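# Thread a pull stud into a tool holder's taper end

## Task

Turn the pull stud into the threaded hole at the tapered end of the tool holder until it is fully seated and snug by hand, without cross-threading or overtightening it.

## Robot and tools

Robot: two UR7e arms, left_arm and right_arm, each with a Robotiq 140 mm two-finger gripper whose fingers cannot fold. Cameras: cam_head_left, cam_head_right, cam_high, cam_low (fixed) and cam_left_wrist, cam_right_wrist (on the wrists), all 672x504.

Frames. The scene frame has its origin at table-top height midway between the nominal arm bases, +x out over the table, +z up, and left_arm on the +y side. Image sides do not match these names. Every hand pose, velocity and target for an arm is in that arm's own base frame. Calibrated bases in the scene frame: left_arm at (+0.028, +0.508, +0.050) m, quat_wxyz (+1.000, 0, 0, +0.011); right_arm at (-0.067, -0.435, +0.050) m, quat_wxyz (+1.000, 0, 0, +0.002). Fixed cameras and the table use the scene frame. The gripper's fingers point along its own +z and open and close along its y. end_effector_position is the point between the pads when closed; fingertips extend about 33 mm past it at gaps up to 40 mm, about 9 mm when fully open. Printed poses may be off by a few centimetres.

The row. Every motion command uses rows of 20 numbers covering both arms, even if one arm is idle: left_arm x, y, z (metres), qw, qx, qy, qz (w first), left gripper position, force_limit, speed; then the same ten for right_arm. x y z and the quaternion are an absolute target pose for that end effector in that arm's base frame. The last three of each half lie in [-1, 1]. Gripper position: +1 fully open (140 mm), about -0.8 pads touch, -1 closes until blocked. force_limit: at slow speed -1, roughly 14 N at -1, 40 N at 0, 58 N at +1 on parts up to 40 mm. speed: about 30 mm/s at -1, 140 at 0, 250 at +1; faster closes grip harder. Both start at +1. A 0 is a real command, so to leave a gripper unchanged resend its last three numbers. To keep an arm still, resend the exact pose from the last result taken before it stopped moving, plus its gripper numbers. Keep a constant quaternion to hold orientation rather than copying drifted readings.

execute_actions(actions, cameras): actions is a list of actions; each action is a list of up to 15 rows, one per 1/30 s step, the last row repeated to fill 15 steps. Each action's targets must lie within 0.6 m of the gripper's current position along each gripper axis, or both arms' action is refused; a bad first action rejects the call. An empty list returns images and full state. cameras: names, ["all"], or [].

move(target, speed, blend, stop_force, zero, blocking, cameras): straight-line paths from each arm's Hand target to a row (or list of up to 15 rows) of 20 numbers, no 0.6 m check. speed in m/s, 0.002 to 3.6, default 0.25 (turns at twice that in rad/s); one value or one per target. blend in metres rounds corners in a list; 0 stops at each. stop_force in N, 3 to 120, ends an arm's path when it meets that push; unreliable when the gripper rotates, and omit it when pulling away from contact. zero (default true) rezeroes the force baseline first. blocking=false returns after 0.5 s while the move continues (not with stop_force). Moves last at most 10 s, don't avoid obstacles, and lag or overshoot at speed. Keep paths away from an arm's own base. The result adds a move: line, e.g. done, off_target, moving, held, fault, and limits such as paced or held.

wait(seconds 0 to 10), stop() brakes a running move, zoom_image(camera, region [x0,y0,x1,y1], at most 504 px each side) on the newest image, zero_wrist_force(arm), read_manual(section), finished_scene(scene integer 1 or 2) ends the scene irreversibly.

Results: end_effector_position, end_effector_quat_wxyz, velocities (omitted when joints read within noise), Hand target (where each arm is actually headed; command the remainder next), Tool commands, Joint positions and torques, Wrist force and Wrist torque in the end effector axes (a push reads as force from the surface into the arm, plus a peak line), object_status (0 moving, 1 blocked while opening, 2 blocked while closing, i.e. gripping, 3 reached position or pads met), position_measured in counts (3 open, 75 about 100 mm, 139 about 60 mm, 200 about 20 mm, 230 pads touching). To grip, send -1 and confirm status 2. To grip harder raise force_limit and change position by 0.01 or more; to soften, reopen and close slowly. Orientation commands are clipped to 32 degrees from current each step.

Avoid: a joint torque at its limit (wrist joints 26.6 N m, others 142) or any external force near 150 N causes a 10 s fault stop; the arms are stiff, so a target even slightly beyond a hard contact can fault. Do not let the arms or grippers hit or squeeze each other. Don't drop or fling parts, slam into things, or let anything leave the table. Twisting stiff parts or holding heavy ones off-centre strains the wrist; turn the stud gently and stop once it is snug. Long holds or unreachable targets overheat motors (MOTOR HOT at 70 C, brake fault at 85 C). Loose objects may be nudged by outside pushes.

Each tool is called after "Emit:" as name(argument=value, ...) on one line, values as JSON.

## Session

Emit:
execute_actions(actions=[])

Emit:
zoom_image(camera="cam_low", region=[440, 220, 580, 340])

Scene clock: 0.00 s.
left_arm: end_effector_position=(+0.1357, +0.0020, +0.3243) position_measured=3 object_status=3 end_effector_quat_wxyz=(+0.678, -0.075, -0.663, +0.310) | right_arm: end_effector_position=(+0.3914, +0.1795, +0.1970) position_measured=3 object_status=3 end_effector_quat_wxyz=(+0.063, +0.860, +0.288, +0.417)
Joint positions: left_arm=[-0.083 -1.361 1.865 -0.383 -1.967 0.588] | right_arm=[0.033 -2.196 2.688 -2.928 -1.464 2.578]
Joint velocities: within noise
Joint torques (N m): no reading
Wrist force (N): no reading
Wrist torque (N m): no reading
Wrist force, peak (N): no reading
Hand target: left_arm +0.1357, +0.0020, +0.3243; +0.678, -0.075, -0.663, +0.310 | right_arm +0.3914, +0.1795, +0.1970; +0.063, +0.860, +0.288, +0.417
Tool commands: left_gripper/position=+1.0 left_gripper/force_limit=+1.0 left_gripper/speed=+1.0 right_gripper/position=+1.0 right_gripper/force_limit=+1.0 right_gripper/speed=+1.0

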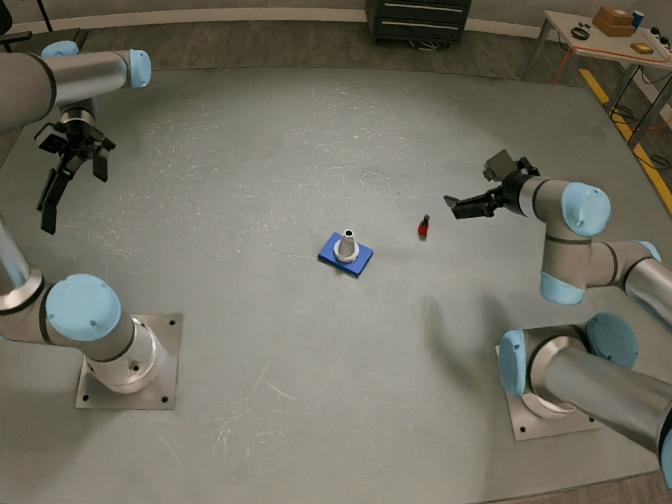

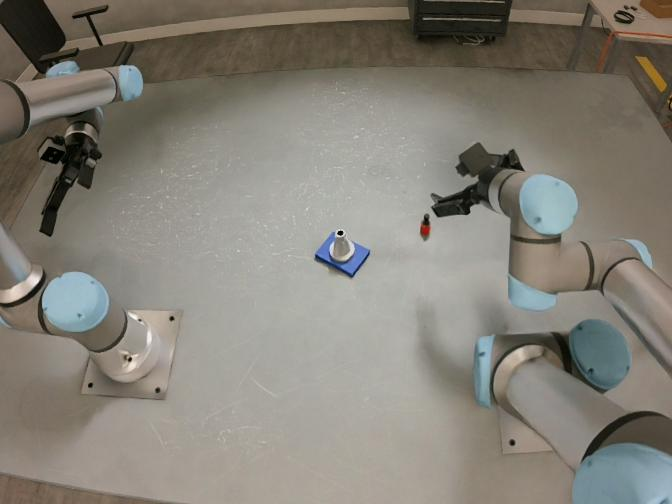

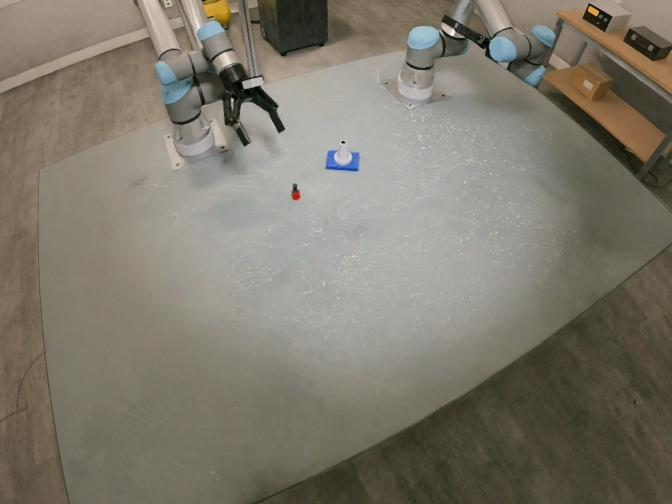

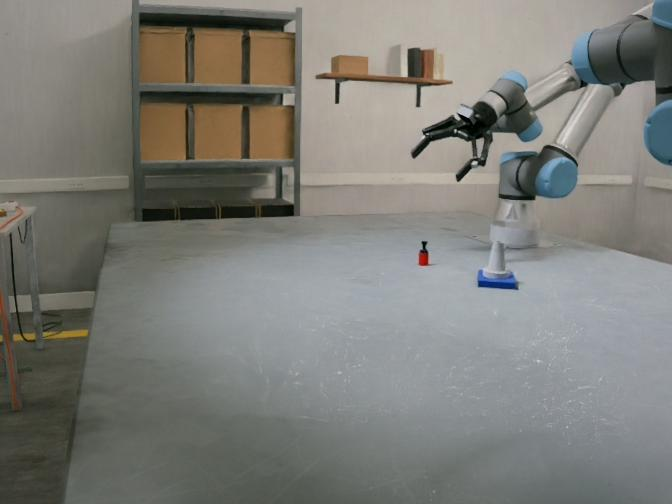

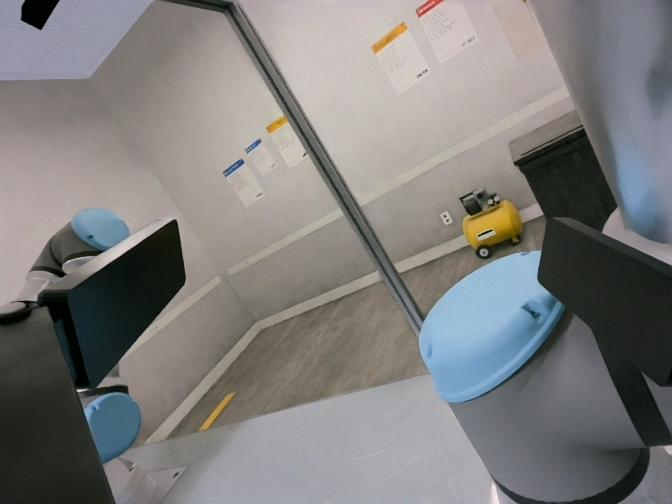

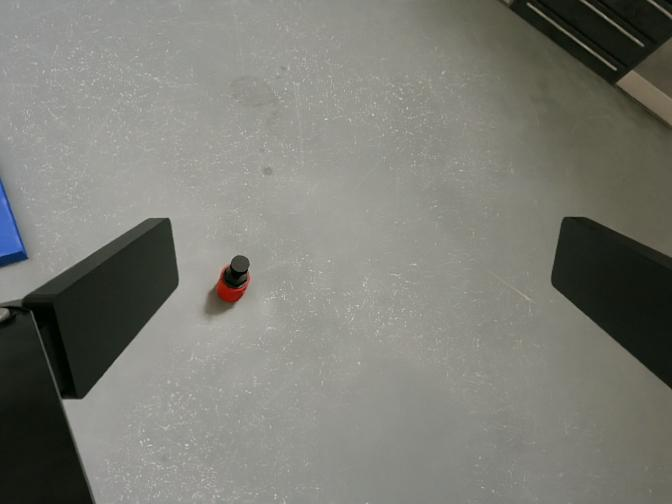

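Scaled by 3.600 from the camera's 672x504 image, which has a finer 960x720 frame.

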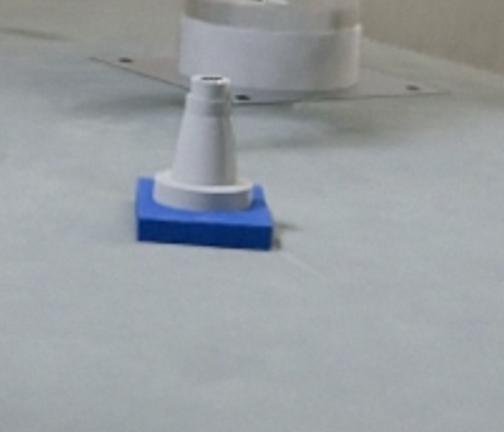

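Emit:
move(target=[0.1357,0.0020,0.3243,0.678,-0.075,-0.663,0.310,1,1,1,0.40,0.33,0.20,0,1,0,0,1,1,1], speed=0.5, cameras=["cam_right_wrist","cam_low"])

Emit:
zoom_image(camera="cam_low", region=[390, 210, 530, 300])

Scene clock: 14.60 s.
left_arm: end_effector_position=(+0.1357, +0.0020, +0.3243) position_measured=3 object_status=3 end_effector_quat_wxyz=(+0.678, -0.075, -0.663, +0.310) | right_arm: end_effector_position=(+0.4000, +0.3300, +0.2000) position_measured=3 object_status=3 end_effector_quat_wxyz=(+0.000, +1.000, +0.000, +0.000)
Joint positions: left_arm=[-0.083 -1.361 1.865 -0.384 -1.967 0.588] | right_arm=[0.43 -1.532 1.727 -1.766 -1.571 3.571]
Joint torques (N m): left_arm=[9.1 -35.87 -24.92 -0.24 -0.84 -1.9] | right_arm=[-0.26 -29.32 -31.8 -1.24 -0.62 0.14]
Wrist force (N): left_arm=[0.0 0.1 -0.2] | right_arm=[-1.3 0.8 -1.2]
Wrist torque (N m): left_arm=[0.02 -0.01 0.06] | right_arm=[0.16 0.09 0.39]
Wrist force, peak (N): left_arm=[-0.3 0.6 0.1] | right_arm=[-1.7 0.5 -1.7]
Hand target: left_arm +0.1357, +0.0020, +0.3243; +0.678, -0.075, -0.663, +0.310 | right_arm +0.4000, +0.3300, +0.2000; +0.000, +1.000, +0.000, +0.000
Off the commanded pose: left_arm 0.000 m, 0 deg | right_arm 0.000 m, 0 deg.
move: done
Images, in order (width x height): cam_low 672x504, cam_right_wrist 672x504.

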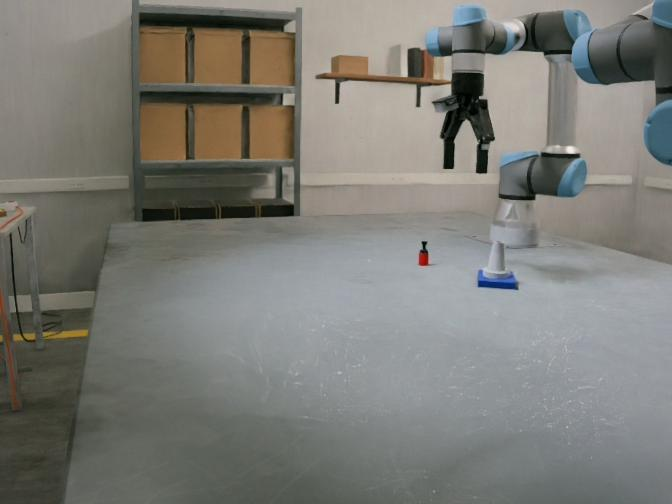

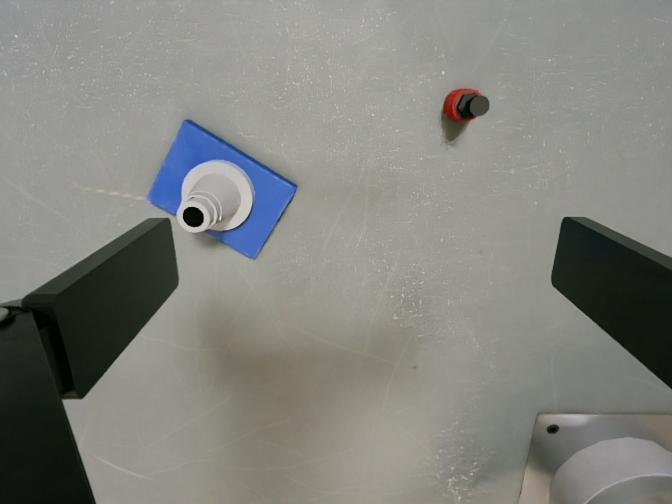

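Scaled by 3.600 from the camera's 672x504 image, which has a finer 960x720 frame.

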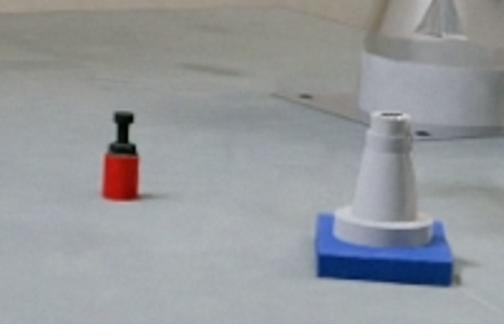

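Emit:
zoom_image(camera="cam_right_wrist", region=[430, 70, 510, 150])

Emit:
zoom_image(camera="cam_right_wrist", region=[160, 140, 280, 260])

Scaled by 6.300 from the camera's 672x504 image, which has a finer 960x720 frame.

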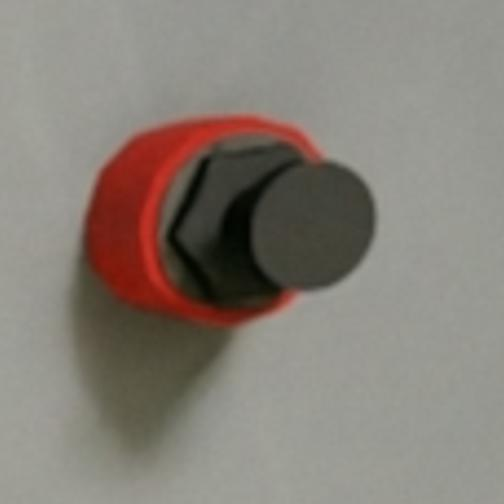

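Scaled by 4.200 from the camera's 672x504 image, which has a finer 960x720 frame.

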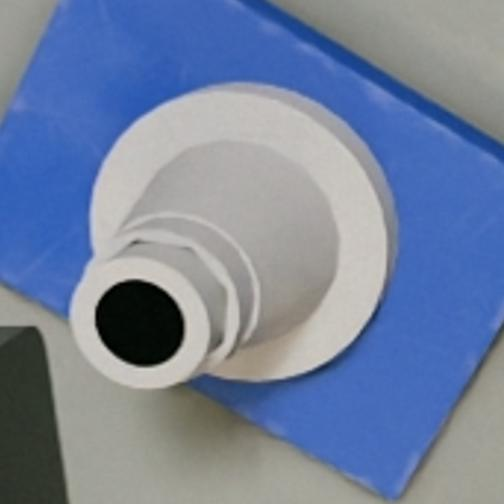

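Emit:
move(target=[[0.1357,0.0020,0.3243,0.678,-0.075,-0.663,0.310,1,1,1,0.412,0.306,0.18,0,0.5,0.866,0,-0.3,1,1],[0.1357,0.0020,0.3243,0.678,-0.075,-0.663,0.310,1,1,1,0.424,0.282,0.16,0,-0.5,0.866,0,-0.3,1,1],[0.1357,0.0020,0.3243,0.678,-0.075,-0.663,0.310,1,1,1,0.438,0.258,0.13,0,-1,0,0,-0.3,1,1],[0.1357,0.0020,0.3243,0.678,-0.075,-0.663,0.310,1,1,1,0.449,0.2357,0.08,0,-0.7071,-0.7071,0,-0.3,1,1]], speed=1.2, blend=[0.01,0.01,0.01,0], cameras=["cam_right_wrist"])

Emit:
zoom_image(camera="cam_right_wrist", region=[270, 170, 430, 290])

Scene clock: 63.37 s.
left_arm: end_effector_position=(+0.1357, +0.0020, +0.3243) position_measured=3 object_status=3 end_effector_quat_wxyz=(+0.678, -0.075, -0.663, +0.310) | right_arm: end_effector_position=(+0.4490, +0.2357, +0.0799) position_measured=167 object_status=3 end_effector_quat_wxyz=(+0.000, +0.707, +0.707, +0.000)
Joint positions: left_arm=[-0.083 -1.361 1.865 -0.384 -1.967 0.588] | right_arm=[0.217 -1.456 1.973 -2.087 -1.571 -4.495]
Joint torques (N m): left_arm=[9.7 -35.87 -24.7 0.1 -2.01 -0.89] | right_arm=[5.9 -34.81 -30.88 -1.19 -0.03 -0.7]
Wrist force (N): left_arm=[0.0 0.2 0.0] | right_arm=[-1.5 0.1 -1.1]
Wrist torque (N m): left_arm=[0.05 -0.02 0.06] | right_arm=[0.04 0.07 0.26]
Wrist force, peak (N): left_arm=[-0.5 0.4 0.0] | right_arm=[-1.6 0.6 -2.0]
Hand target: left_arm +0.1357, +0.0020, +0.3243; +0.678, -0.075, -0.663, +0.310 | right_arm +0.4490, +0.2357, +0.0800; +0.000, +0.707, +0.707, +0.000
Off the commanded pose: left_arm 0.000 m, 0 deg | right_arm 0.000 m, 0 deg.
move: done
Images, in order (width x height): cam_right_wrist 672x504.

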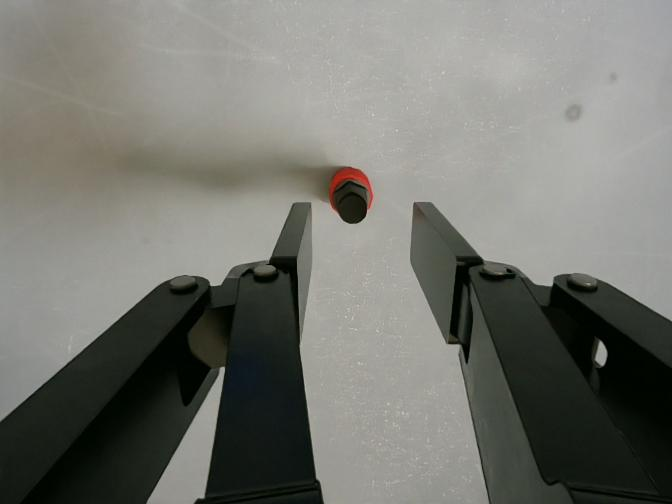

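Scaled by 3.150 from the camera's 672x504 image, which has a finer 960x720 frame.

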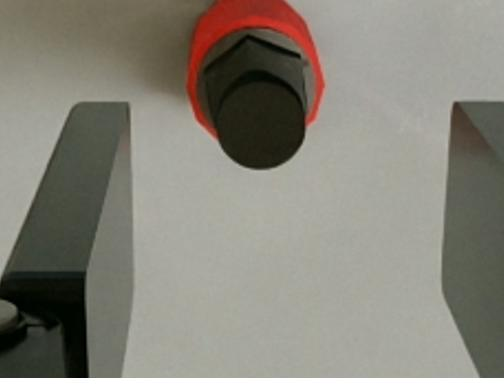

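Emit:
move(target=[[0.1357,0.0020,0.3243,0.678,-0.075,-0.663,0.310,1,1,1,0.447,0.238,0.08,0,0.7071,0.7071,0,-0.3,1,1],[0.1357,0.0020,0.3243,0.678,-0.075,-0.663,0.310,1,1,1,0.447,0.238,0.0255,0,0.7071,0.7071,0,-0.3,1,1]], speed=0.2, blend=[0.003,0])

Emit:
move(target=[0.1357,0.0020,0.3243,0.678,-0.075,-0.663,0.310,1,1,1,0.447,0.238,0.0255,0,0.7071,0.7071,0,-1,-1,-1], cameras=["cam_right_wrist","cam_low"])

Emit:
zoom_image(camera="cam_low", region=[390, 210, 460, 280])

Emit:
move(target=[[0.1357,0.0020,0.3243,0.678,-0.075,-0.663,0.310,1,1,1,0.447,0.238,0.0255,0,0.7071,0.7071,0,-0.4,0,-0.5],[0.1357,0.0020,0.3243,0.678,-0.075,-0.663,0.310,1,1,1,0.447,0.238,0.0255,0,0,-1,0,-0.4,0,-0.5]], speed=0.7, cameras=["cam_right_wrist"])

Emit:
move(target=[0.1357,0.0020,0.3243,0.678,-0.075,-0.663,0.310,1,1,1,0.447,0.238,0.0255,0,0,-1,0,-1,0,-1], cameras=["cam_right_wrist"])

Scene clock: 82.97 s.
left_arm: end_effector_position=(+0.1357, +0.0020, +0.3243) position_measured=3 object_status=3 end_effector_quat_wxyz=(+0.678, -0.075, -0.663, +0.310) | right_arm: end_effector_position=(+0.4469, +0.2380, +0.0255) position_measured=167 object_status=3 end_effector_quat_wxyz=(+0.000, +0.707, +0.707, +0.000)
Joint positions: left_arm=[-0.083 -1.361 1.865 -0.384 -1.967 0.588] | right_arm=[0.223 -1.379 2.047 -2.239 -1.571 -4.49]
Joint torques (N m): left_arm=[9.85 -34.13 -24.23 0.3 -1.98 -0.38] | right_arm=[-8.83 -37.62 -26.91 -3.54 -0.87 0.16]
Wrist force (N): left_arm=[0.0 -0.1 0.1] | right_arm=[-1.7 0.2 -0.7]
Wrist torque (N m): left_arm=[-0.02 -0.01 0.06] | right_arm=[0.11 0.12 0.28]
Wrist force, peak (N): left_arm=[0.1 0.7 0.2] | right_arm=[-1.0 -0.1 -3.3]
Hand target: left_arm +0.1357, +0.0020, +0.3243; +0.678, -0.075, -0.663, +0.310 | right_arm +0.4470, +0.2380, +0.0255; +0.000, +0.707, +0.707, +0.000
Off the commanded pose: left_arm 0.000 m, 0 deg | right_arm 0.000 m, 0 deg.
move: done; blend cut to 0.0015 m at target 1

Scene clock: 84.07 s.
left_arm: end_effector_position=(+0.1357, +0.0020, +0.3243) position_measured=3 object_status=3 end_effector_quat_wxyz=(+0.678, -0.075, -0.663, +0.310) | right_arm: end_effector_position=(+0.4470, +0.2380, +0.0255) position_measured=209 object_status=2 end_effector_quat_wxyz=(+0.000, +0.707, +0.707, +0.000)
Joint positions: left_arm=[-0.083 -1.361 1.865 -0.384 -1.967 0.588] | right_arm=[0.223 -1.379 2.047 -2.239 -1.571 -4.489]
Joint torques (N m): left_arm=[10.08 -34.43 -23.97 0.33 -2.01 -0.28] | right_arm=[-9.3 -40.48 -24.37 -4.23 1.65 0.35]
Wrist force (N): left_arm=[-0.1 0.2 0.1] | right_arm=[-1.8 0.1 -1.3]
Wrist torque (N m): left_arm=[0.05 0.02 0.05] | right_arm=[0.13 0.14 0.28]
Wrist force, peak (N): left_arm=[-0.4 0.4 0.3] | right_arm=[-1.9 -0.2 -1.6]
Hand target: left_arm +0.1357, +0.0020, +0.3243; +0.678, -0.075, -0.663, +0.310 | right_arm +0.4470, +0.2380, +0.0255; +0.000, +0.707, +0.707, +0.000
Off the commanded pose: left_arm 0.000 m, 0 deg | right_arm 0.000 m, 0 deg.
move: done
Images, in order (width x height): cam_low 672x504, cam_right_wrist 672x504.

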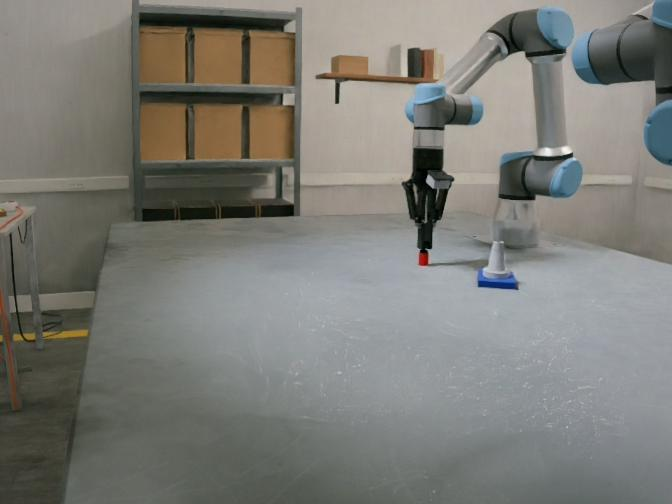

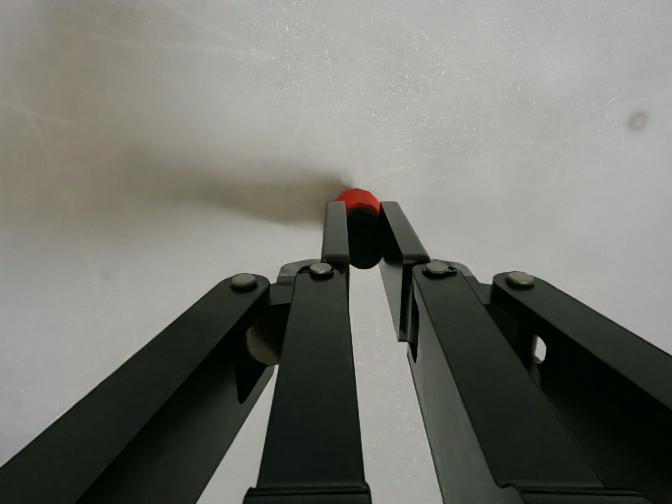

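Scaled by 7.200 from the camera's 672x504 image, which has a finer 960x720 frame.

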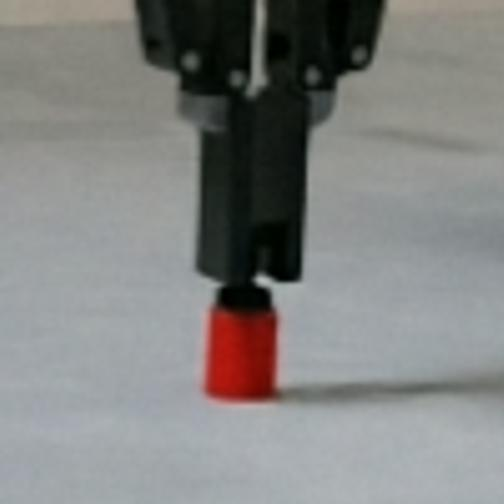

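Scene clock: 86.37 s.
left_arm: end_effector_position=(+0.1357, +0.0020, +0.3243) position_measured=3 object_status=3 end_effector_quat_wxyz=(+0.678, -0.075, -0.663, +0.310) | right_arm: end_effector_position=(+0.4470, +0.2380, +0.0255) position_measured=179 object_status=3 end_effector_quat_wxyz=(+0.000, +0.000, +1.000, +0.000)
Joint positions: left_arm=[-0.083 -1.361 1.865 -0.384 -1.967 0.588] | right_arm=[0.223 -1.379 2.047 -2.239 -1.571 -6.06]
Joint torques (N m): left_arm=[10.25 -34.52 -24.13 0.51 -2.05 0.07] | right_arm=[-3.45 -41.55 -13.28 -1.25 -0.36 -0.79]
Wrist force (N): left_arm=[0.1 -0.1 0.1] | right_arm=[-1.7 0.0 -0.9]
Wrist torque (N m): left_arm=[-0.03 -0.04 0.06] | right_arm=[0.05 0.15 0.23]
Wrist force, peak (N): left_arm=[-0.2 0.6 0.2] | right_arm=[-1.9 0.1 -1.3]
Hand target: left_arm +0.1357, +0.0020, +0.3243; +0.678, -0.075, -0.663, +0.310 | right_arm +0.4470, +0.2380, +0.0255; +0.000, +0.000, +1.000, +0.000
Off the commanded pose: left_arm 0.000 m, 0 deg | right_arm 0.000 m, 0 deg.
move: done
Images, in order (width x height): cam_right_wrist 672x504.

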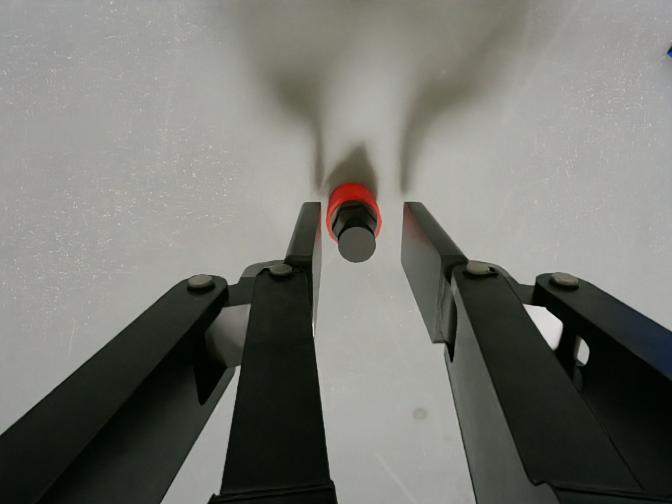

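Scene clock: 87.50 s.
left_arm: end_effector_position=(+0.1357, +0.0020, +0.3243) position_measured=3 object_status=3 end_effector_quat_wxyz=(+0.678, -0.075, -0.663, +0.310) | right_arm: end_effector_position=(+0.4470, +0.2380, +0.0255) position_measured=211 object_status=0 end_effector_quat_wxyz=(+0.000, +0.000, +1.000, +0.000)
Joint positions: left_arm=[-0.083 -1.361 1.865 -0.384 -1.967 0.588] | right_arm=[0.223 -1.379 2.047 -2.239 -1.571 -6.06]
Joint torques (N m): left_arm=[9.94 -33.88 -24.54 0.4 -2.07 0.25] | right_arm=[6.55 -39.51 -14.79 -1.36 -0.97 -1.38]
Wrist force (N): left_arm=[-0.1 0.0 0.0] | right_arm=[-1.5 -2.0 -3.9]
Wrist torque (N m): left_arm=[0.00 0.01 0.06] | right_arm=[0.10 0.10 0.24]
Wrist force, peak (N): left_arm=[-0.1 0.5 0.3] | right_arm=[-1.6 -2.0 -4.0]
Hand target: left_arm +0.1357, +0.0020, +0.3243; +0.678, -0.075, -0.663, +0.310 | right_arm +0.4470, +0.2380, +0.0255; +0.000, +0.000, +1.000, +0.000
Off the commanded pose: left_arm 0.000 m, 0 deg | right_arm 0.000 m, 0 deg.
move: done
Images, in order (width x height): cam_right_wrist 672x504.

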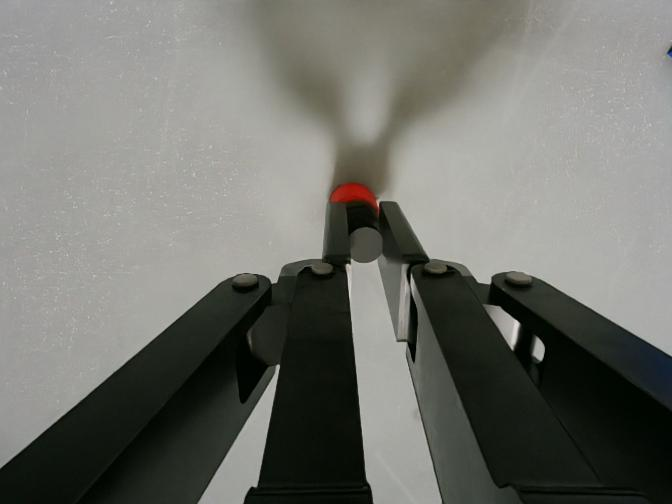

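Emit:
move(target=[[0.1357,0.0020,0.3243,0.678,-0.075,-0.663,0.310,1,1,1,0.447,0.238,0.0255,0,0,-1,0,-0.4,0,-0.5],[0.1357,0.0020,0.3243,0.678,-0.075,-0.663,0.310,1,1,1,0.447,0.236,0.0255,0,0,-1,0,-0.4,0,-0.5]], speed=0.1, cameras=["cam_right_wrist"])

Emit:
move(target=[0.1357,0.0020,0.3243,0.678,-0.075,-0.663,0.310,1,1,1,0.447,0.236,0.0255,0,0,-1,0,-1,0,-1], cameras=["cam_right_wrist"])

Emit:
zoom_image(camera="cam_right_wrist", region=[290, 160, 430, 280])

Scene clock: 102.77 s.
left_arm: end_effector_position=(+0.1357, +0.0020, +0.3243) position_measured=3 object_status=3 end_effector_quat_wxyz=(+0.678, -0.075, -0.663, +0.310) | right_arm: end_effector_position=(+0.4470, +0.2360, +0.0255) position_measured=179 object_status=3 end_effector_quat_wxyz=(+0.000, +0.000, +1.000, +0.000)
Joint positions: left_arm=[-0.083 -1.361 1.865 -0.384 -1.967 0.588] | right_arm=[0.219 -1.381 2.05 -2.24 -1.571 -6.064]
Joint torques (N m): left_arm=[9.98 -32.68 -24.05 0.71 -1.89 0.84] | right_arm=[-6.57 -40.23 -16.22 -4.19 -1 -0.67]
Wrist force (N): left_arm=[0.0 0.2 -0.1] | right_arm=[-1.7 0.0 -0.8]
Wrist torque (N m): left_arm=[0.04 0.00 0.06] | right_arm=[0.07 0.14 0.37]
Wrist force, peak (N): left_arm=[0.0 0.6 -0.2] | right_arm=[-1.6 -2.1 -4.2]
Hand target: left_arm +0.1357, +0.0020, +0.3243; +0.678, -0.075, -0.663, +0.310 | right_arm +0.4470, +0.2360, +0.0255; +0.000, +0.000, +1.000, +0.000
Off the commanded pose: left_arm 0.000 m, 0 deg | right_arm 0.000 m, 0 deg.
move: done
Images, in order (width x height): cam_right_wrist 672x504.

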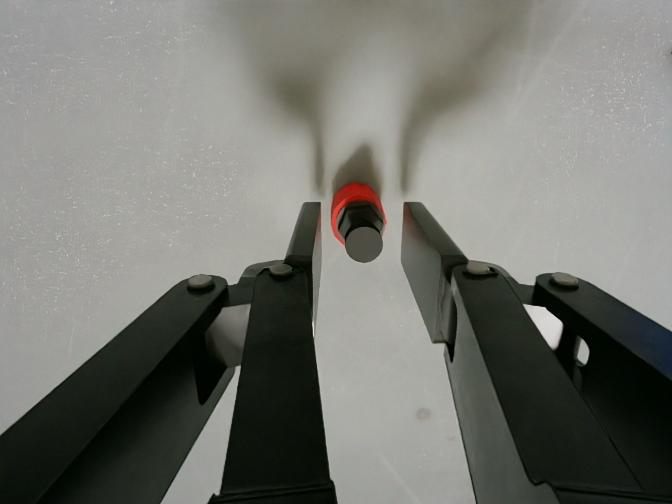

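Scene clock: 103.90 s.
left_arm: end_effector_position=(+0.1357, +0.0020, +0.3243) position_measured=3 object_status=3 end_effector_quat_wxyz=(+0.678, -0.075, -0.663, +0.310) | right_arm: end_effector_position=(+0.4470, +0.2360, +0.0255) position_measured=211 object_status=0 end_effector_quat_wxyz=(+0.000, +0.000, +1.000, +0.000)
Joint positions: left_arm=[-0.083 -1.361 1.865 -0.384 -1.967 0.588] | right_arm=[0.219 -1.381 2.05 -2.24 -1.571 -6.064]
Joint torques (N m): left_arm=[9.17 -33.64 -24.4 0.78 -1.93 0.93] | right_arm=[6.57 -36.54 -26.07 -3.78 -1.88 0.23]
Wrist force (N): left_arm=[-0.1 0.1 0.0] | right_arm=[-0.6 -0.8 -6.1]
Wrist torque (N m): left_arm=[0.03 0.01 0.07] | right_arm=[0.05 0.13 0.37]
Wrist force, peak (N): left_arm=[-0.3 0.5 -0.3] | right_arm=[-0.4 -0.6 -6.6]
Hand target: left_arm +0.1357, +0.0020, +0.3243; +0.678, -0.075, -0.663, +0.310 | right_arm +0.4470, +0.2360, +0.0255; +0.000, +0.000, +1.000, +0.000
Off the commanded pose: left_arm 0.000 m, 0 deg | right_arm 0.000 m, 0 deg.
move: done
Images, in order (width x height): cam_right_wrist 672x504.

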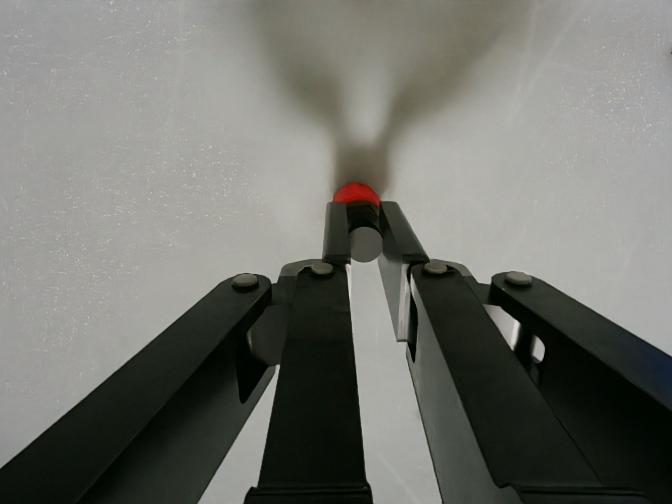

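Scaled by 3.600 from the camera's 672x504 image, which has a finer 960x720 frame.

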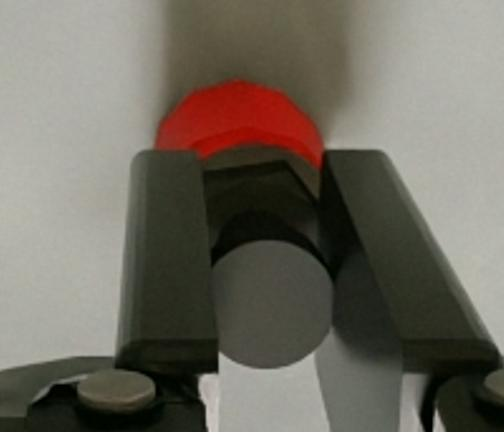

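Emit:
move(target=[[0.1357,0.0020,0.3243,0.678,-0.075,-0.663,0.310,1,1,1,0.447,0.236,0.045,0,0,-1,0,-1,0,-1],[0.1357,0.0020,0.3243,0.678,-0.075,-0.663,0.310,1,1,1,0.447,0.236,0.165,0,0,-1,0,-1,0,-1],[0.1357,0.0020,0.3243,0.678,-0.075,-0.663,0.310,1,1,1,0.374,0.4425,0.155,0,0,-1,0,-1,0,-1],[0.1357,0.0020,0.3243,0.678,-0.075,-0.663,0.310,1,1,1,0.374,0.4425,0.118,0,0,-1,0,-1,0,-1]], speed=[0.05,0.25,0.3,0.15], blend=[0.005,0.03,0.02,0], cameras=["cam_right_wrist","cam_low"])

Emit:
zoom_image(camera="cam_low", region=[460, 190, 540, 290])

Emit:
zoom_image(camera="cam_right_wrist", region=[280, 130, 430, 280])

Scene clock: 119.30 s.
left_arm: end_effector_position=(+0.1357, +0.0020, +0.3243) position_measured=3 object_status=3 end_effector_quat_wxyz=(+0.678, -0.075, -0.663, +0.310) | right_arm: end_effector_position=(+0.3740, +0.4424, +0.1180) position_measured=211 object_status=2 end_effector_quat_wxyz=(+0.000, +0.000, +1.000, +0.000)
Joint positions: left_arm=[-0.083 -1.361 1.865 -0.384 -1.967 0.588] | right_arm=[0.637 -1.332 1.715 -1.953 -1.571 -5.646]
Joint torques (N m): left_arm=[10.13 -32.42 -24.08 0.98 -2.01 1.58] | right_arm=[8.06 -47 -24.89 -4 1.84 0.8]
Wrist force (N): left_arm=[0.1 0.0 0.0] | right_arm=[-1.3 0.5 -1.0]
Wrist torque (N m): left_arm=[-0.01 -0.02 0.06] | right_arm=[0.16 0.02 0.34]
Wrist force, peak (N): left_arm=[0.2 0.6 0.0] | right_arm=[-0.3 -0.8 -6.7]
Hand target: left_arm +0.1357, +0.0020, +0.3243; +0.678, -0.075, -0.663, +0.310 | right_arm +0.3740, +0.4425, +0.1180; +0.000, +0.000, +1.000, +0.000
Off the commanded pose: left_arm 0.000 m, 0 deg | right_arm 0.000 m, 0 deg.
move: done; blend cut to 0.0185 m at target 3
Images, in order (width x height): cam_low 672x504, cam_right_wrist 672x504.

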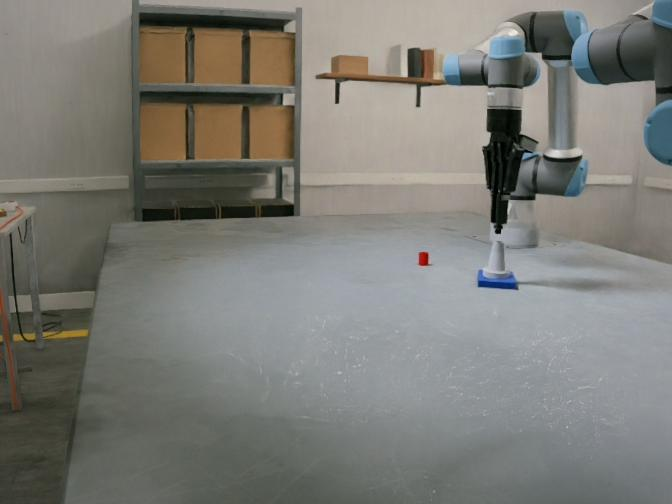

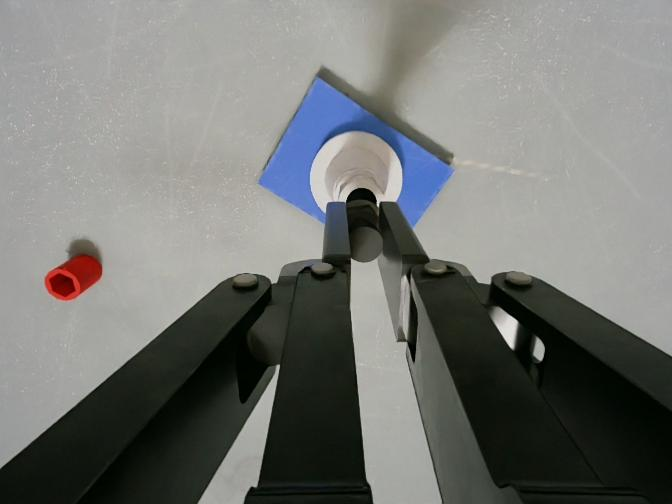

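Scaled by 5.040 from the camera's 672x504 image, which has a finer 960x720 frame.

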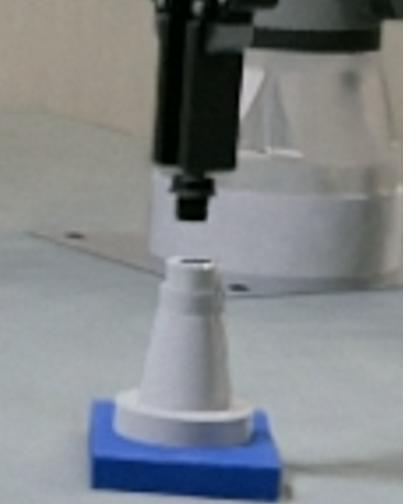

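Scaled by 3.360 from the camera's 672x504 image, which has a finer 960x720 frame.

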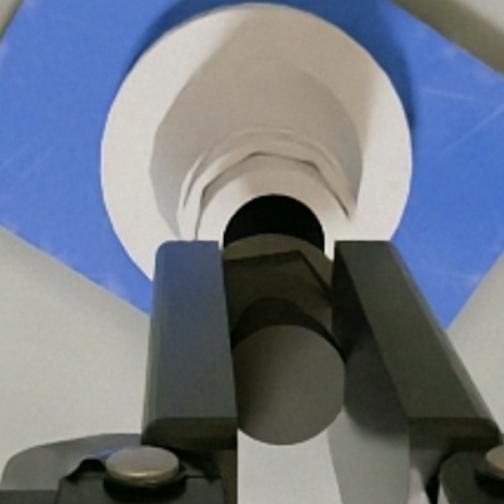

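Emit:
move(target=[[0.1357,0.0020,0.3243,0.678,-0.075,-0.663,0.310,1,1,1,0.374,0.4440,0.118,0,0,-1,0,-1,0,-1],[0.1357,0.0020,0.3243,0.678,-0.075,-0.663,0.310,1,1,1,0.374,0.4440,0.1095,0,0,-1,0,-1,0,-1]], speed=0.05)

Emit:
move(target=[0.1357,0.0020,0.3243,0.678,-0.075,-0.663,0.310,1,1,1,0.374,0.4440,0.09,0,0,-1,0,-1,0,-1], speed=0.006, stop_force=4, cameras=["cam_right_wrist","cam_low"])

Emit:
zoom_image(camera="cam_low", region=[460, 190, 540, 290])

Emit:
zoom_image(camera="cam_right_wrist", region=[280, 130, 430, 280])

Scene clock: 137.67 s.
left_arm: end_effector_position=(+0.1357, +0.0020, +0.3243) position_measured=3 object_status=3 end_effector_quat_wxyz=(+0.678, -0.075, -0.663, +0.310) | right_arm: end_effector_position=(+0.3739, +0.4440, +0.1093) position_measured=211 object_status=2 end_effector_quat_wxyz=(+0.000, +0.000, +1.000, +0.000)
Joint positions: left_arm=[-0.083 -1.361 1.865 -0.384 -1.967 0.588] | right_arm=[0.639 -1.322 1.725 -1.974 -1.571 -5.644]
Joint torques (N m): left_arm=[10.2 -31.95 -24.65 1.14 -2.04 1.57] | right_arm=[2.95 -47.1 -33.45 -1.27 1.54 0.37]
Wrist force (N): left_arm=[0.0 0.3 0.1] | right_arm=[-1.6 0.5 -0.9]
Wrist torque (N m): left_arm=[0.07 -0.02 0.05] | right_arm=[0.17 0.09 0.21]
Wrist force, peak (N): left_arm=[-0.2 0.6 0.0] | right_arm=[-1.5 0.2 -1.9]
Hand target: left_arm +0.1357, +0.0020, +0.3243; +0.678, -0.075, -0.663, +0.310 | right_arm +0.3740, +0.4440, +0.1095; +0.000, +0.000, +1.000, +0.000
Off the commanded pose: left_arm 0.000 m, 0 deg | right_arm 0.000 m, 0 deg.
move: done

Scene clock: 140.50 s.
left_arm: end_effector_position=(+0.1357, +0.0020, +0.3243) position_measured=3 object_status=3 end_effector_quat_wxyz=(+0.678, -0.075, -0.663, +0.310) | right_arm: end_effector_position=(+0.3740, +0.4440, +0.0996) position_measured=211 object_status=2 end_effector_quat_wxyz=(+0.000, +0.000, +1.000, +0.000)
Joint positions: left_arm=[-0.083 -1.361 1.865 -0.384 -1.967 0.588] | right_arm=[0.639 -1.313 1.74 -1.998 -1.571 -5.644]
Joint torques (N m): left_arm=[10.22 -31.97 -24.21 1.3 -2.15 1.73] | right_arm=[-7.39 -45.92 -32.06 -1.33 0.94 -0.2]
Wrist force (N): left_arm=[-0.2 0.2 0.3] | right_arm=[-1.1 0.8 -2.9]
Wrist torque (N m): left_arm=[0.06 0.04 0.06] | right_arm=[0.20 0.06 0.21]
Wrist force, peak (N): left_arm=[0.4 0.5 -0.1] | right_arm=[0.8 0.8 -11.8]
Hand target: left_arm +0.1357, +0.0020, +0.3243; +0.678, -0.075, -0.663, +0.310 | right_arm +0.3740, +0.4440, +0.0996; +0.000, +0.000, +1.000, +0.000
Off the commanded pose: left_arm 0.000 m, 0 deg | right_arm 0.010 m, 0 deg.
move: contact (right_arm)
Images, in order (width x height): cam_low 672x504, cam_right_wrist 672x504.

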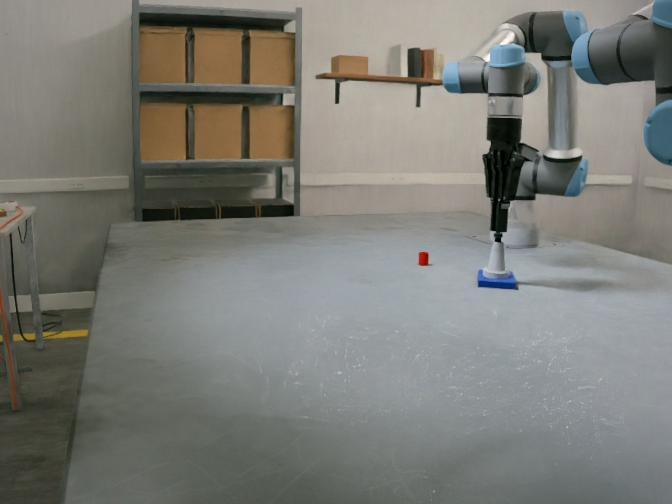

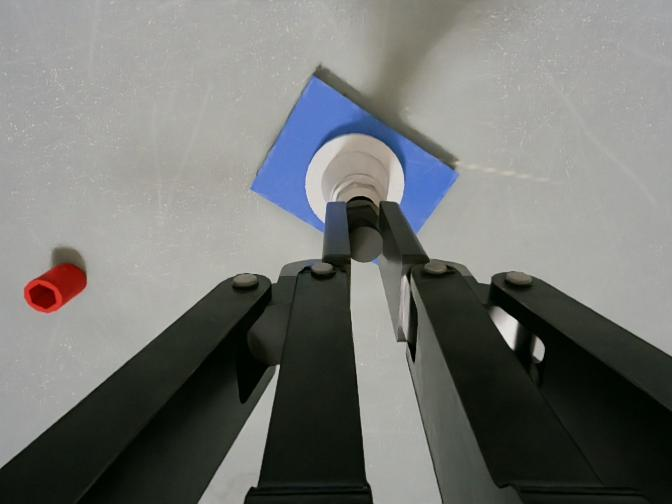

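Scaled by 5.040 from the camera's 672x504 image, which has a finer 960x720 frame.

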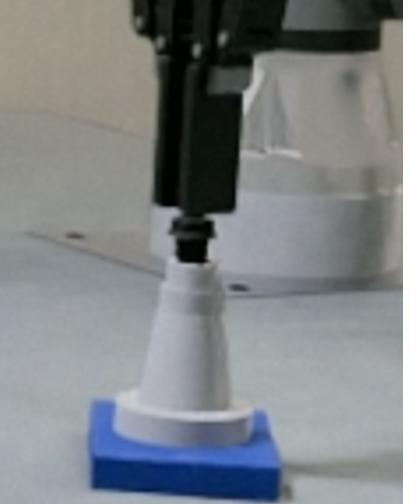

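Scaled by 3.360 from the camera's 672x504 image, which has a finer 960x720 frame.

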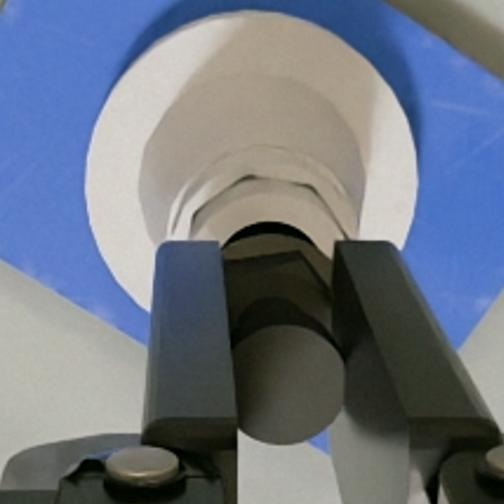

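Emit:
move(target=[0.1357,0.0020,0.3243,0.678,-0.075,-0.663,0.310,1,1,1,0.374,0.4440,0.0994,0,0.7071,0.7071,0,-1,0,-1], speed=0.5)

Emit:
move(target=[0.1357,0.0020,0.3243,0.678,-0.075,-0.663,0.310,1,1,1,0.374,0.4440,0.0991,0,1,0,0,-1,0,-1], speed=0.5)

Emit:
move(target=[0.1357,0.0020,0.3243,0.678,-0.075,-0.663,0.310,1,1,1,0.374,0.4440,0.0987,0,0.7071,-0.7071,0,-1,0,-1], speed=0.5)

Scene clock: 151.83 s.
left_arm: end_effector_position=(+0.1357, +0.0020, +0.3243) position_measured=3 object_status=3 end_effector_quat_wxyz=(+0.678, -0.075, -0.663, +0.310) | right_arm: end_effector_position=(+0.3740, +0.4440, +0.0994) position_measured=211 object_status=2 end_effector_quat_wxyz=(+0.000, +0.707, +0.707, +0.000)
Joint positions: left_arm=[-0.083 -1.361 1.865 -0.384 -1.967 0.588] | right_arm=[0.639 -1.313 1.741 -1.999 -1.571 -4.073]
Joint torques (N m): left_arm=[10.13 -30.56 -24.2 1.67 -2.05 1.43] | right_arm=[4.6 -23.65 -33.23 -1.3 -0.33 0.61]
Wrist force (N): left_arm=[-0.2 0.1 0.0] | right_arm=[-1.4 1.0 -0.7]
Wrist torque (N m): left_arm=[0.01 0.05 0.06] | right_arm=[0.32 0.02 0.36]
Wrist force, peak (N): left_arm=[0.1 0.6 -0.4] | right_arm=[-1.2 0.9 -3.3]
Hand target: left_arm +0.1357, +0.0020, +0.3243; +0.678, -0.075, -0.663, +0.310 | right_arm +0.3740, +0.4440, +0.0994; +0.000, +0.707, +0.707, +0.000
Off the commanded pose: left_arm 0.000 m, 0 deg | right_arm 0.000 m, 0 deg.
move: done

Scene clock: 154.00 s.
left_arm: end_effector_position=(+0.1357, +0.0020, +0.3243) position_measured=3 object_status=3 end_effector_quat_wxyz=(+0.678, -0.075, -0.663, +0.310) | right_arm: end_effector_position=(+0.3740, +0.4440, +0.0991) position_measured=211 object_status=2 end_effector_quat_wxyz=(+0.000, +1.000, +0.000, +0.000)
Joint positions: left_arm=[-0.083 -1.361 1.865 -0.384 -1.967 0.588] | right_arm=[0.639 -1.312 1.741 -2 -1.571 -2.503]
Joint torques (N m): left_arm=[10.31 -30.71 -24.09 1.65 -2.06 1.63] | right_arm=[7.04 -21.98 -32.89 -1.4 -0.5 0.74]
Wrist force (N): left_arm=[-0.4 0.5 0.1] | right_arm=[-2.7 0.9 -1.4]
Wrist torque (N m): left_arm=[0.10 0.08 0.06] | right_arm=[0.32 0.08 0.31]
Wrist force, peak (N): left_arm=[-0.4 0.5 0.1] | right_arm=[-2.7 -1.1 -6.3]
Hand target: left_arm +0.1357, +0.0020, +0.3243; +0.678, -0.075, -0.663, +0.310 | right_arm +0.3740, +0.4440, +0.0991; +0.000, +1.000, +0.000, +0.000
Off the commanded pose: left_arm 0.000 m, 0 deg | right_arm 0.000 m, 0 deg.
move: done

Scene clock: 156.17 s.
left_arm: end_effector_position=(+0.1357, +0.0020, +0.3243) position_measured=3 object_status=3 end_effector_quat_wxyz=(+0.678, -0.075, -0.663, +0.310) | right_arm: end_effector_position=(+0.3740, +0.4440, +0.0987) position_measured=211 object_status=2 end_effector_quat_wxyz=(+0.000, +0.707, -0.707, +0.000)
Joint positions: left_arm=[-0.083 -1.361 1.865 -0.384 -1.967 0.588] | right_arm=[0.639 -1.312 1.742 -2.001 -1.571 -0.932]
Joint torques (N m): left_arm=[9.69 -30.2 -23.85 1.72 -1.99 1.53] | right_arm=[6.92 -20.26 -31.66 -1.47 -0.92 0.67]
Wrist force (N): left_arm=[0.0 0.2 -0.2] | right_arm=[-1.8 3.3 -4.9]
Wrist torque (N m): left_arm=[0.03 0.00 0.06] | right_arm=[0.13 0.00 0.34]
Wrist force, peak (N): left_arm=[-0.1 0.6 -0.1] | right_arm=[-1.5 4.0 -7.5]
Hand target: left_arm +0.1357, +0.0020, +0.3243; +0.678, -0.075, -0.663, +0.310 | right_arm +0.3740, +0.4440, +0.0987; +0.000, +0.707, -0.707, +0.000
Off the commanded pose: left_arm 0.000 m, 0 deg | right_arm 0.000 m, 0 deg.
move: done

Emit:
move(target=[0.1357,0.0020,0.3243,0.678,-0.075,-0.663,0.310,1,1,1,0.374,0.4440,0.0983,0,0,-1,0,-1,0,-1], speed=0.6)

Emit:
move(target=[0.1357,0.0020,0.3243,0.678,-0.075,-0.663,0.310,1,1,1,0.374,0.4440,0.0978,0,0.7071,0.7071,0,-1,0,-1], speed=0.6)

Emit:
move(target=[0.1357,0.0020,0.3243,0.678,-0.075,-0.663,0.310,1,1,1,0.374,0.4440,0.0973,0,1,0,0,-1,0,-1], speed=0.6)

Scene clock: 164.73 s.
left_arm: end_effector_position=(+0.1357, +0.0020, +0.3243) position_measured=3 object_status=3 end_effector_quat_wxyz=(+0.678, -0.075, -0.663, +0.310) | right_arm: end_effector_position=(+0.3740, +0.4440, +0.0983) position_measured=211 object_status=2 end_effector_quat_wxyz=(+0.000, +0.000, +1.000, +0.000)
Joint positions: left_arm=[-0.083 -1.361 1.865 -0.384 -1.967 0.588] | right_arm=[0.639 -1.311 1.742 -2.002 -1.571 0.639]
Joint torques (N m): left_arm=[10.05 -29.43 -23.99 2.01 -1.94 1.5] | right_arm=[7.22 -24.18 -33.59 -1.52 -0.15 0.75]
Wrist force (N): left_arm=[-0.1 0.0 0.3] | right_arm=[-0.2 0.9 -0.6]
Wrist torque (N m): left_arm=[-0.02 0.02 0.06] | right_arm=[0.20 0.09 0.34]
Wrist force, peak (N): left_arm=[0.3 0.6 0.3] | right_arm=[1.7 5.9 -16.1]
Hand target: left_arm +0.1357, +0.0020, +0.3243; +0.678, -0.075, -0.663, +0.310 | right_arm +0.3740, +0.4440, +0.0983; +0.000, +0.000, +1.000, +0.000
Off the commanded pose: left_arm 0.000 m, 0 deg | right_arm 0.000 m, 0 deg.
move: done

Scene clock: 166.67 s.
left_arm: end_effector_position=(+0.1357, +0.0020, +0.3243) position_measured=3 object_status=3 end_effector_quat_wxyz=(+0.678, -0.075, -0.663, +0.310) | right_arm: end_effector_position=(+0.3740, +0.4440, +0.0978) position_measured=211 object_status=2 end_effector_quat_wxyz=(+0.000, +0.707, +0.707, +0.000)
Joint positions: left_arm=[-0.083 -1.361 1.865 -0.384 -1.967 0.588] | right_arm=[0.639 -1.311 1.743 -2.003 -1.571 2.21]
Joint torques (N m): left_arm=[9.4 -29.28 -24.23 2.1 -2.09 1.64] | right_arm=[1.13 -22.35 -34.53 -3.1 -1.94 0.71]
Wrist force (N): left_arm=[-0.3 -0.1 -0.1] | right_arm=[-1.8 -6.1 -4.0]
Wrist torque (N m): left_arm=[-0.01 0.06 0.05] | right_arm=[0.72 0.03 0.34]
Wrist force, peak (N): left_arm=[-0.5 0.1 0.3] | right_arm=[-2.3 -7.1 -6.8]
Hand target: left_arm +0.1357, +0.0020, +0.3243; +0.678, -0.075, -0.663, +0.310 | right_arm +0.3740, +0.4440, +0.0978; +0.000, +0.707, +0.707, +0.000
Off the commanded pose: left_arm 0.000 m, 0 deg | right_arm 0.000 m, 0 deg.
move: done

Scene clock: 168.60 s.
left_arm: end_effector_position=(+0.1357, +0.0020, +0.3243) position_measured=3 object_status=3 end_effector_quat_wxyz=(+0.678, -0.075, -0.663, +0.310) | right_arm: end_effector_position=(+0.3740, +0.4440, +0.0973) position_measured=211 object_status=2 end_effector_quat_wxyz=(+0.000, +1.000, +0.000, +0.000)
Joint positions: left_arm=[-0.083 -1.361 1.865 -0.384 -1.967 0.588] | right_arm=[0.639 -1.31 1.744 -2.004 -1.571 3.781]
Joint torques (N m): left_arm=[9.88 -29.15 -23.38 2.12 -1.94 1.61] | right_arm=[5.57 -20.89 -32.82 -1.79 -0.05 0.73]
Wrist force (N): left_arm=[0.0 0.6 -0.2] | right_arm=[-4.0 1.7 -3.7]
Wrist torque (N m): left_arm=[0.13 -0.01 0.05] | right_arm=[0.16 0.13 0.31]
Wrist force, peak (N): left_arm=[0.0 0.6 -0.2] | right_arm=[-2.7 -6.8 -6.4]
Hand target: left_arm +0.1357, +0.0020, +0.3243; +0.678, -0.075, -0.663, +0.310 | right_arm +0.3740, +0.4440, +0.0973; +0.000, +1.000, +0.000, +0.000
Off the commanded pose: left_arm 0.000 m, 0 deg | right_arm 0.000 m, 0 deg.
move: done

Emit:
move(target=[0.1357,0.0020,0.3243,0.678,-0.075,-0.663,0.310,1,1,1,0.374,0.4440,0.0968,0,0.7071,-0.7071,0,-1,0,-1], speed=0.6, cameras=["cam_low","cam_right_wrist"])

Emit:
zoom_image(camera="cam_low", region=[460, 190, 540, 290])

Scene clock: 177.70 s.
left_arm: end_effector_position=(+0.1357, +0.0020, +0.3243) position_measured=3 object_status=3 end_effector_quat_wxyz=(+0.678, -0.075, -0.663, +0.310) | right_arm: end_effector_position=(+0.3740, +0.4440, +0.0968) position_measured=211 object_status=2 end_effector_quat_wxyz=(+0.000, +0.707, -0.707, +0.000)
Joint positions: left_arm=[-0.083 -1.361 1.865 -0.384 -1.967 0.588] | right_arm=[0.639 -1.31 1.745 -2.006 -1.571 5.351]
Joint torques (N m): left_arm=[9.92 -28.67 -24.29 2.42 -2.15 1.51] | right_arm=[0.15 -19.05 -31.12 -2 -1.42 0.65]
Wrist force (N): left_arm=[0.3 0.2 0.1] | right_arm=[-1.7 5.8 -10.3]
Wrist torque (N m): left_arm=[0.04 -0.06 0.06] | right_arm=[-0.13 0.06 0.33]
Wrist force, peak (N): left_arm=[0.6 0.4 -0.2] | right_arm=[-1.3 6.6 -14.2]
Hand target: left_arm +0.1357, +0.0020, +0.3243; +0.678, -0.075, -0.663, +0.310 | right_arm +0.3740, +0.4440, +0.0968; +0.000, +0.707, -0.707, +0.000
Off the commanded pose: left_arm 0.000 m, 0 deg | right_arm 0.000 m, 0 deg.
move: done
Images, in order (width x height): cam_low 672x504, cam_right_wrist 672x504.

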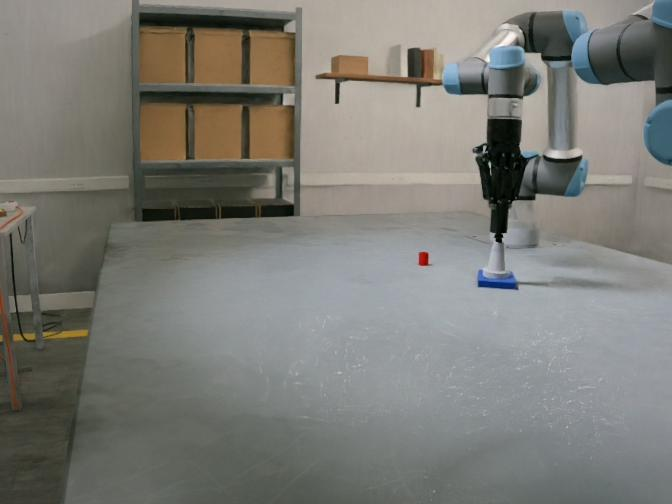

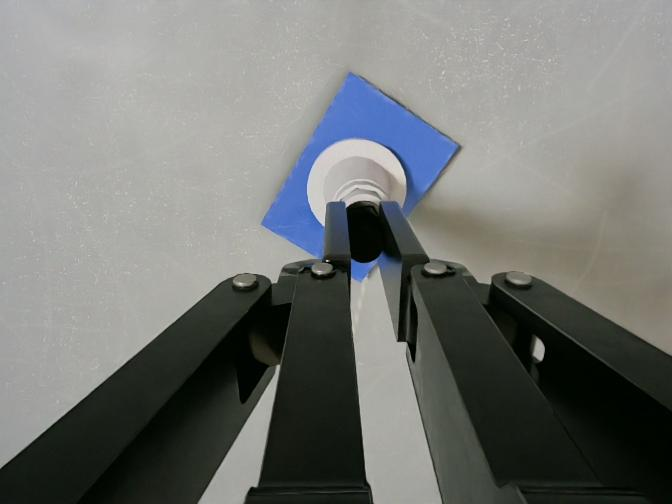

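Scaled by 5.040 from the camera's 672x504 image, which has a finer 960x720 frame.

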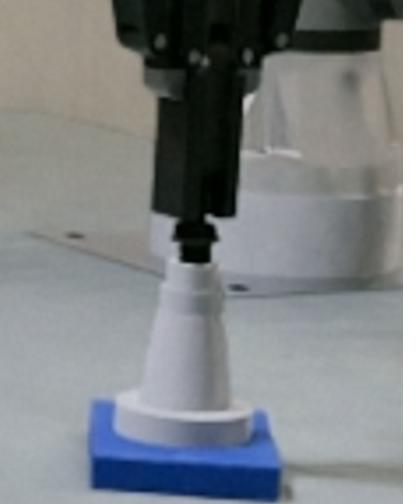

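Emit:
move(target=[0.1357,0.0020,0.3243,0.678,-0.075,-0.663,0.310,1,1,1,0.374,0.4440,0.0976,0,0.7071,-0.7071,0,-1,0,-1], speed=0.01)

Scene clock: 184.90 s.
left_arm: end_effector_position=(+0.1357, +0.0020, +0.3243) position_measured=3 object_status=3 end_effector_quat_wxyz=(+0.678, -0.075, -0.663, +0.310) | right_arm: end_effector_position=(+0.3740, +0.4440, +0.0976) position_measured=211 object_status=2 end_effector_quat_wxyz=(+0.000, +0.707, -0.707, +0.000)
Joint positions: left_arm=[-0.083 -1.361 1.865 -0.384 -1.967 0.588] | right_arm=[0.639 -1.311 1.744 -2.004 -1.571 5.351]
Joint torques (N m): left_arm=[9.46 -27.58 -23.35 2.57 -2.1 1.45] | right_arm=[-8.56 -46.59 -31.83 -1.49 0.49 1.22]
Wrist force (N): left_arm=[0.0 0.2 0.0] | right_arm=[-1.9 0.6 -1.1]
Wrist torque (N m): left_arm=[0.06 -0.01 0.06] | right_arm=[0.19 0.12 0.34]
Wrist force, peak (N): left_arm=[-0.4 0.4 0.3] | right_arm=[-1.7 6.0 -10.4]
Hand target: left_arm +0.1357, +0.0020, +0.3243; +0.678, -0.075, -0.663, +0.310 | right_arm +0.3740, +0.4440, +0.0976; +0.000, +0.707, -0.707, +0.000
Off the commanded pose: left_arm 0.000 m, 0 deg | right_arm 0.000 m, 0 deg.
move: done


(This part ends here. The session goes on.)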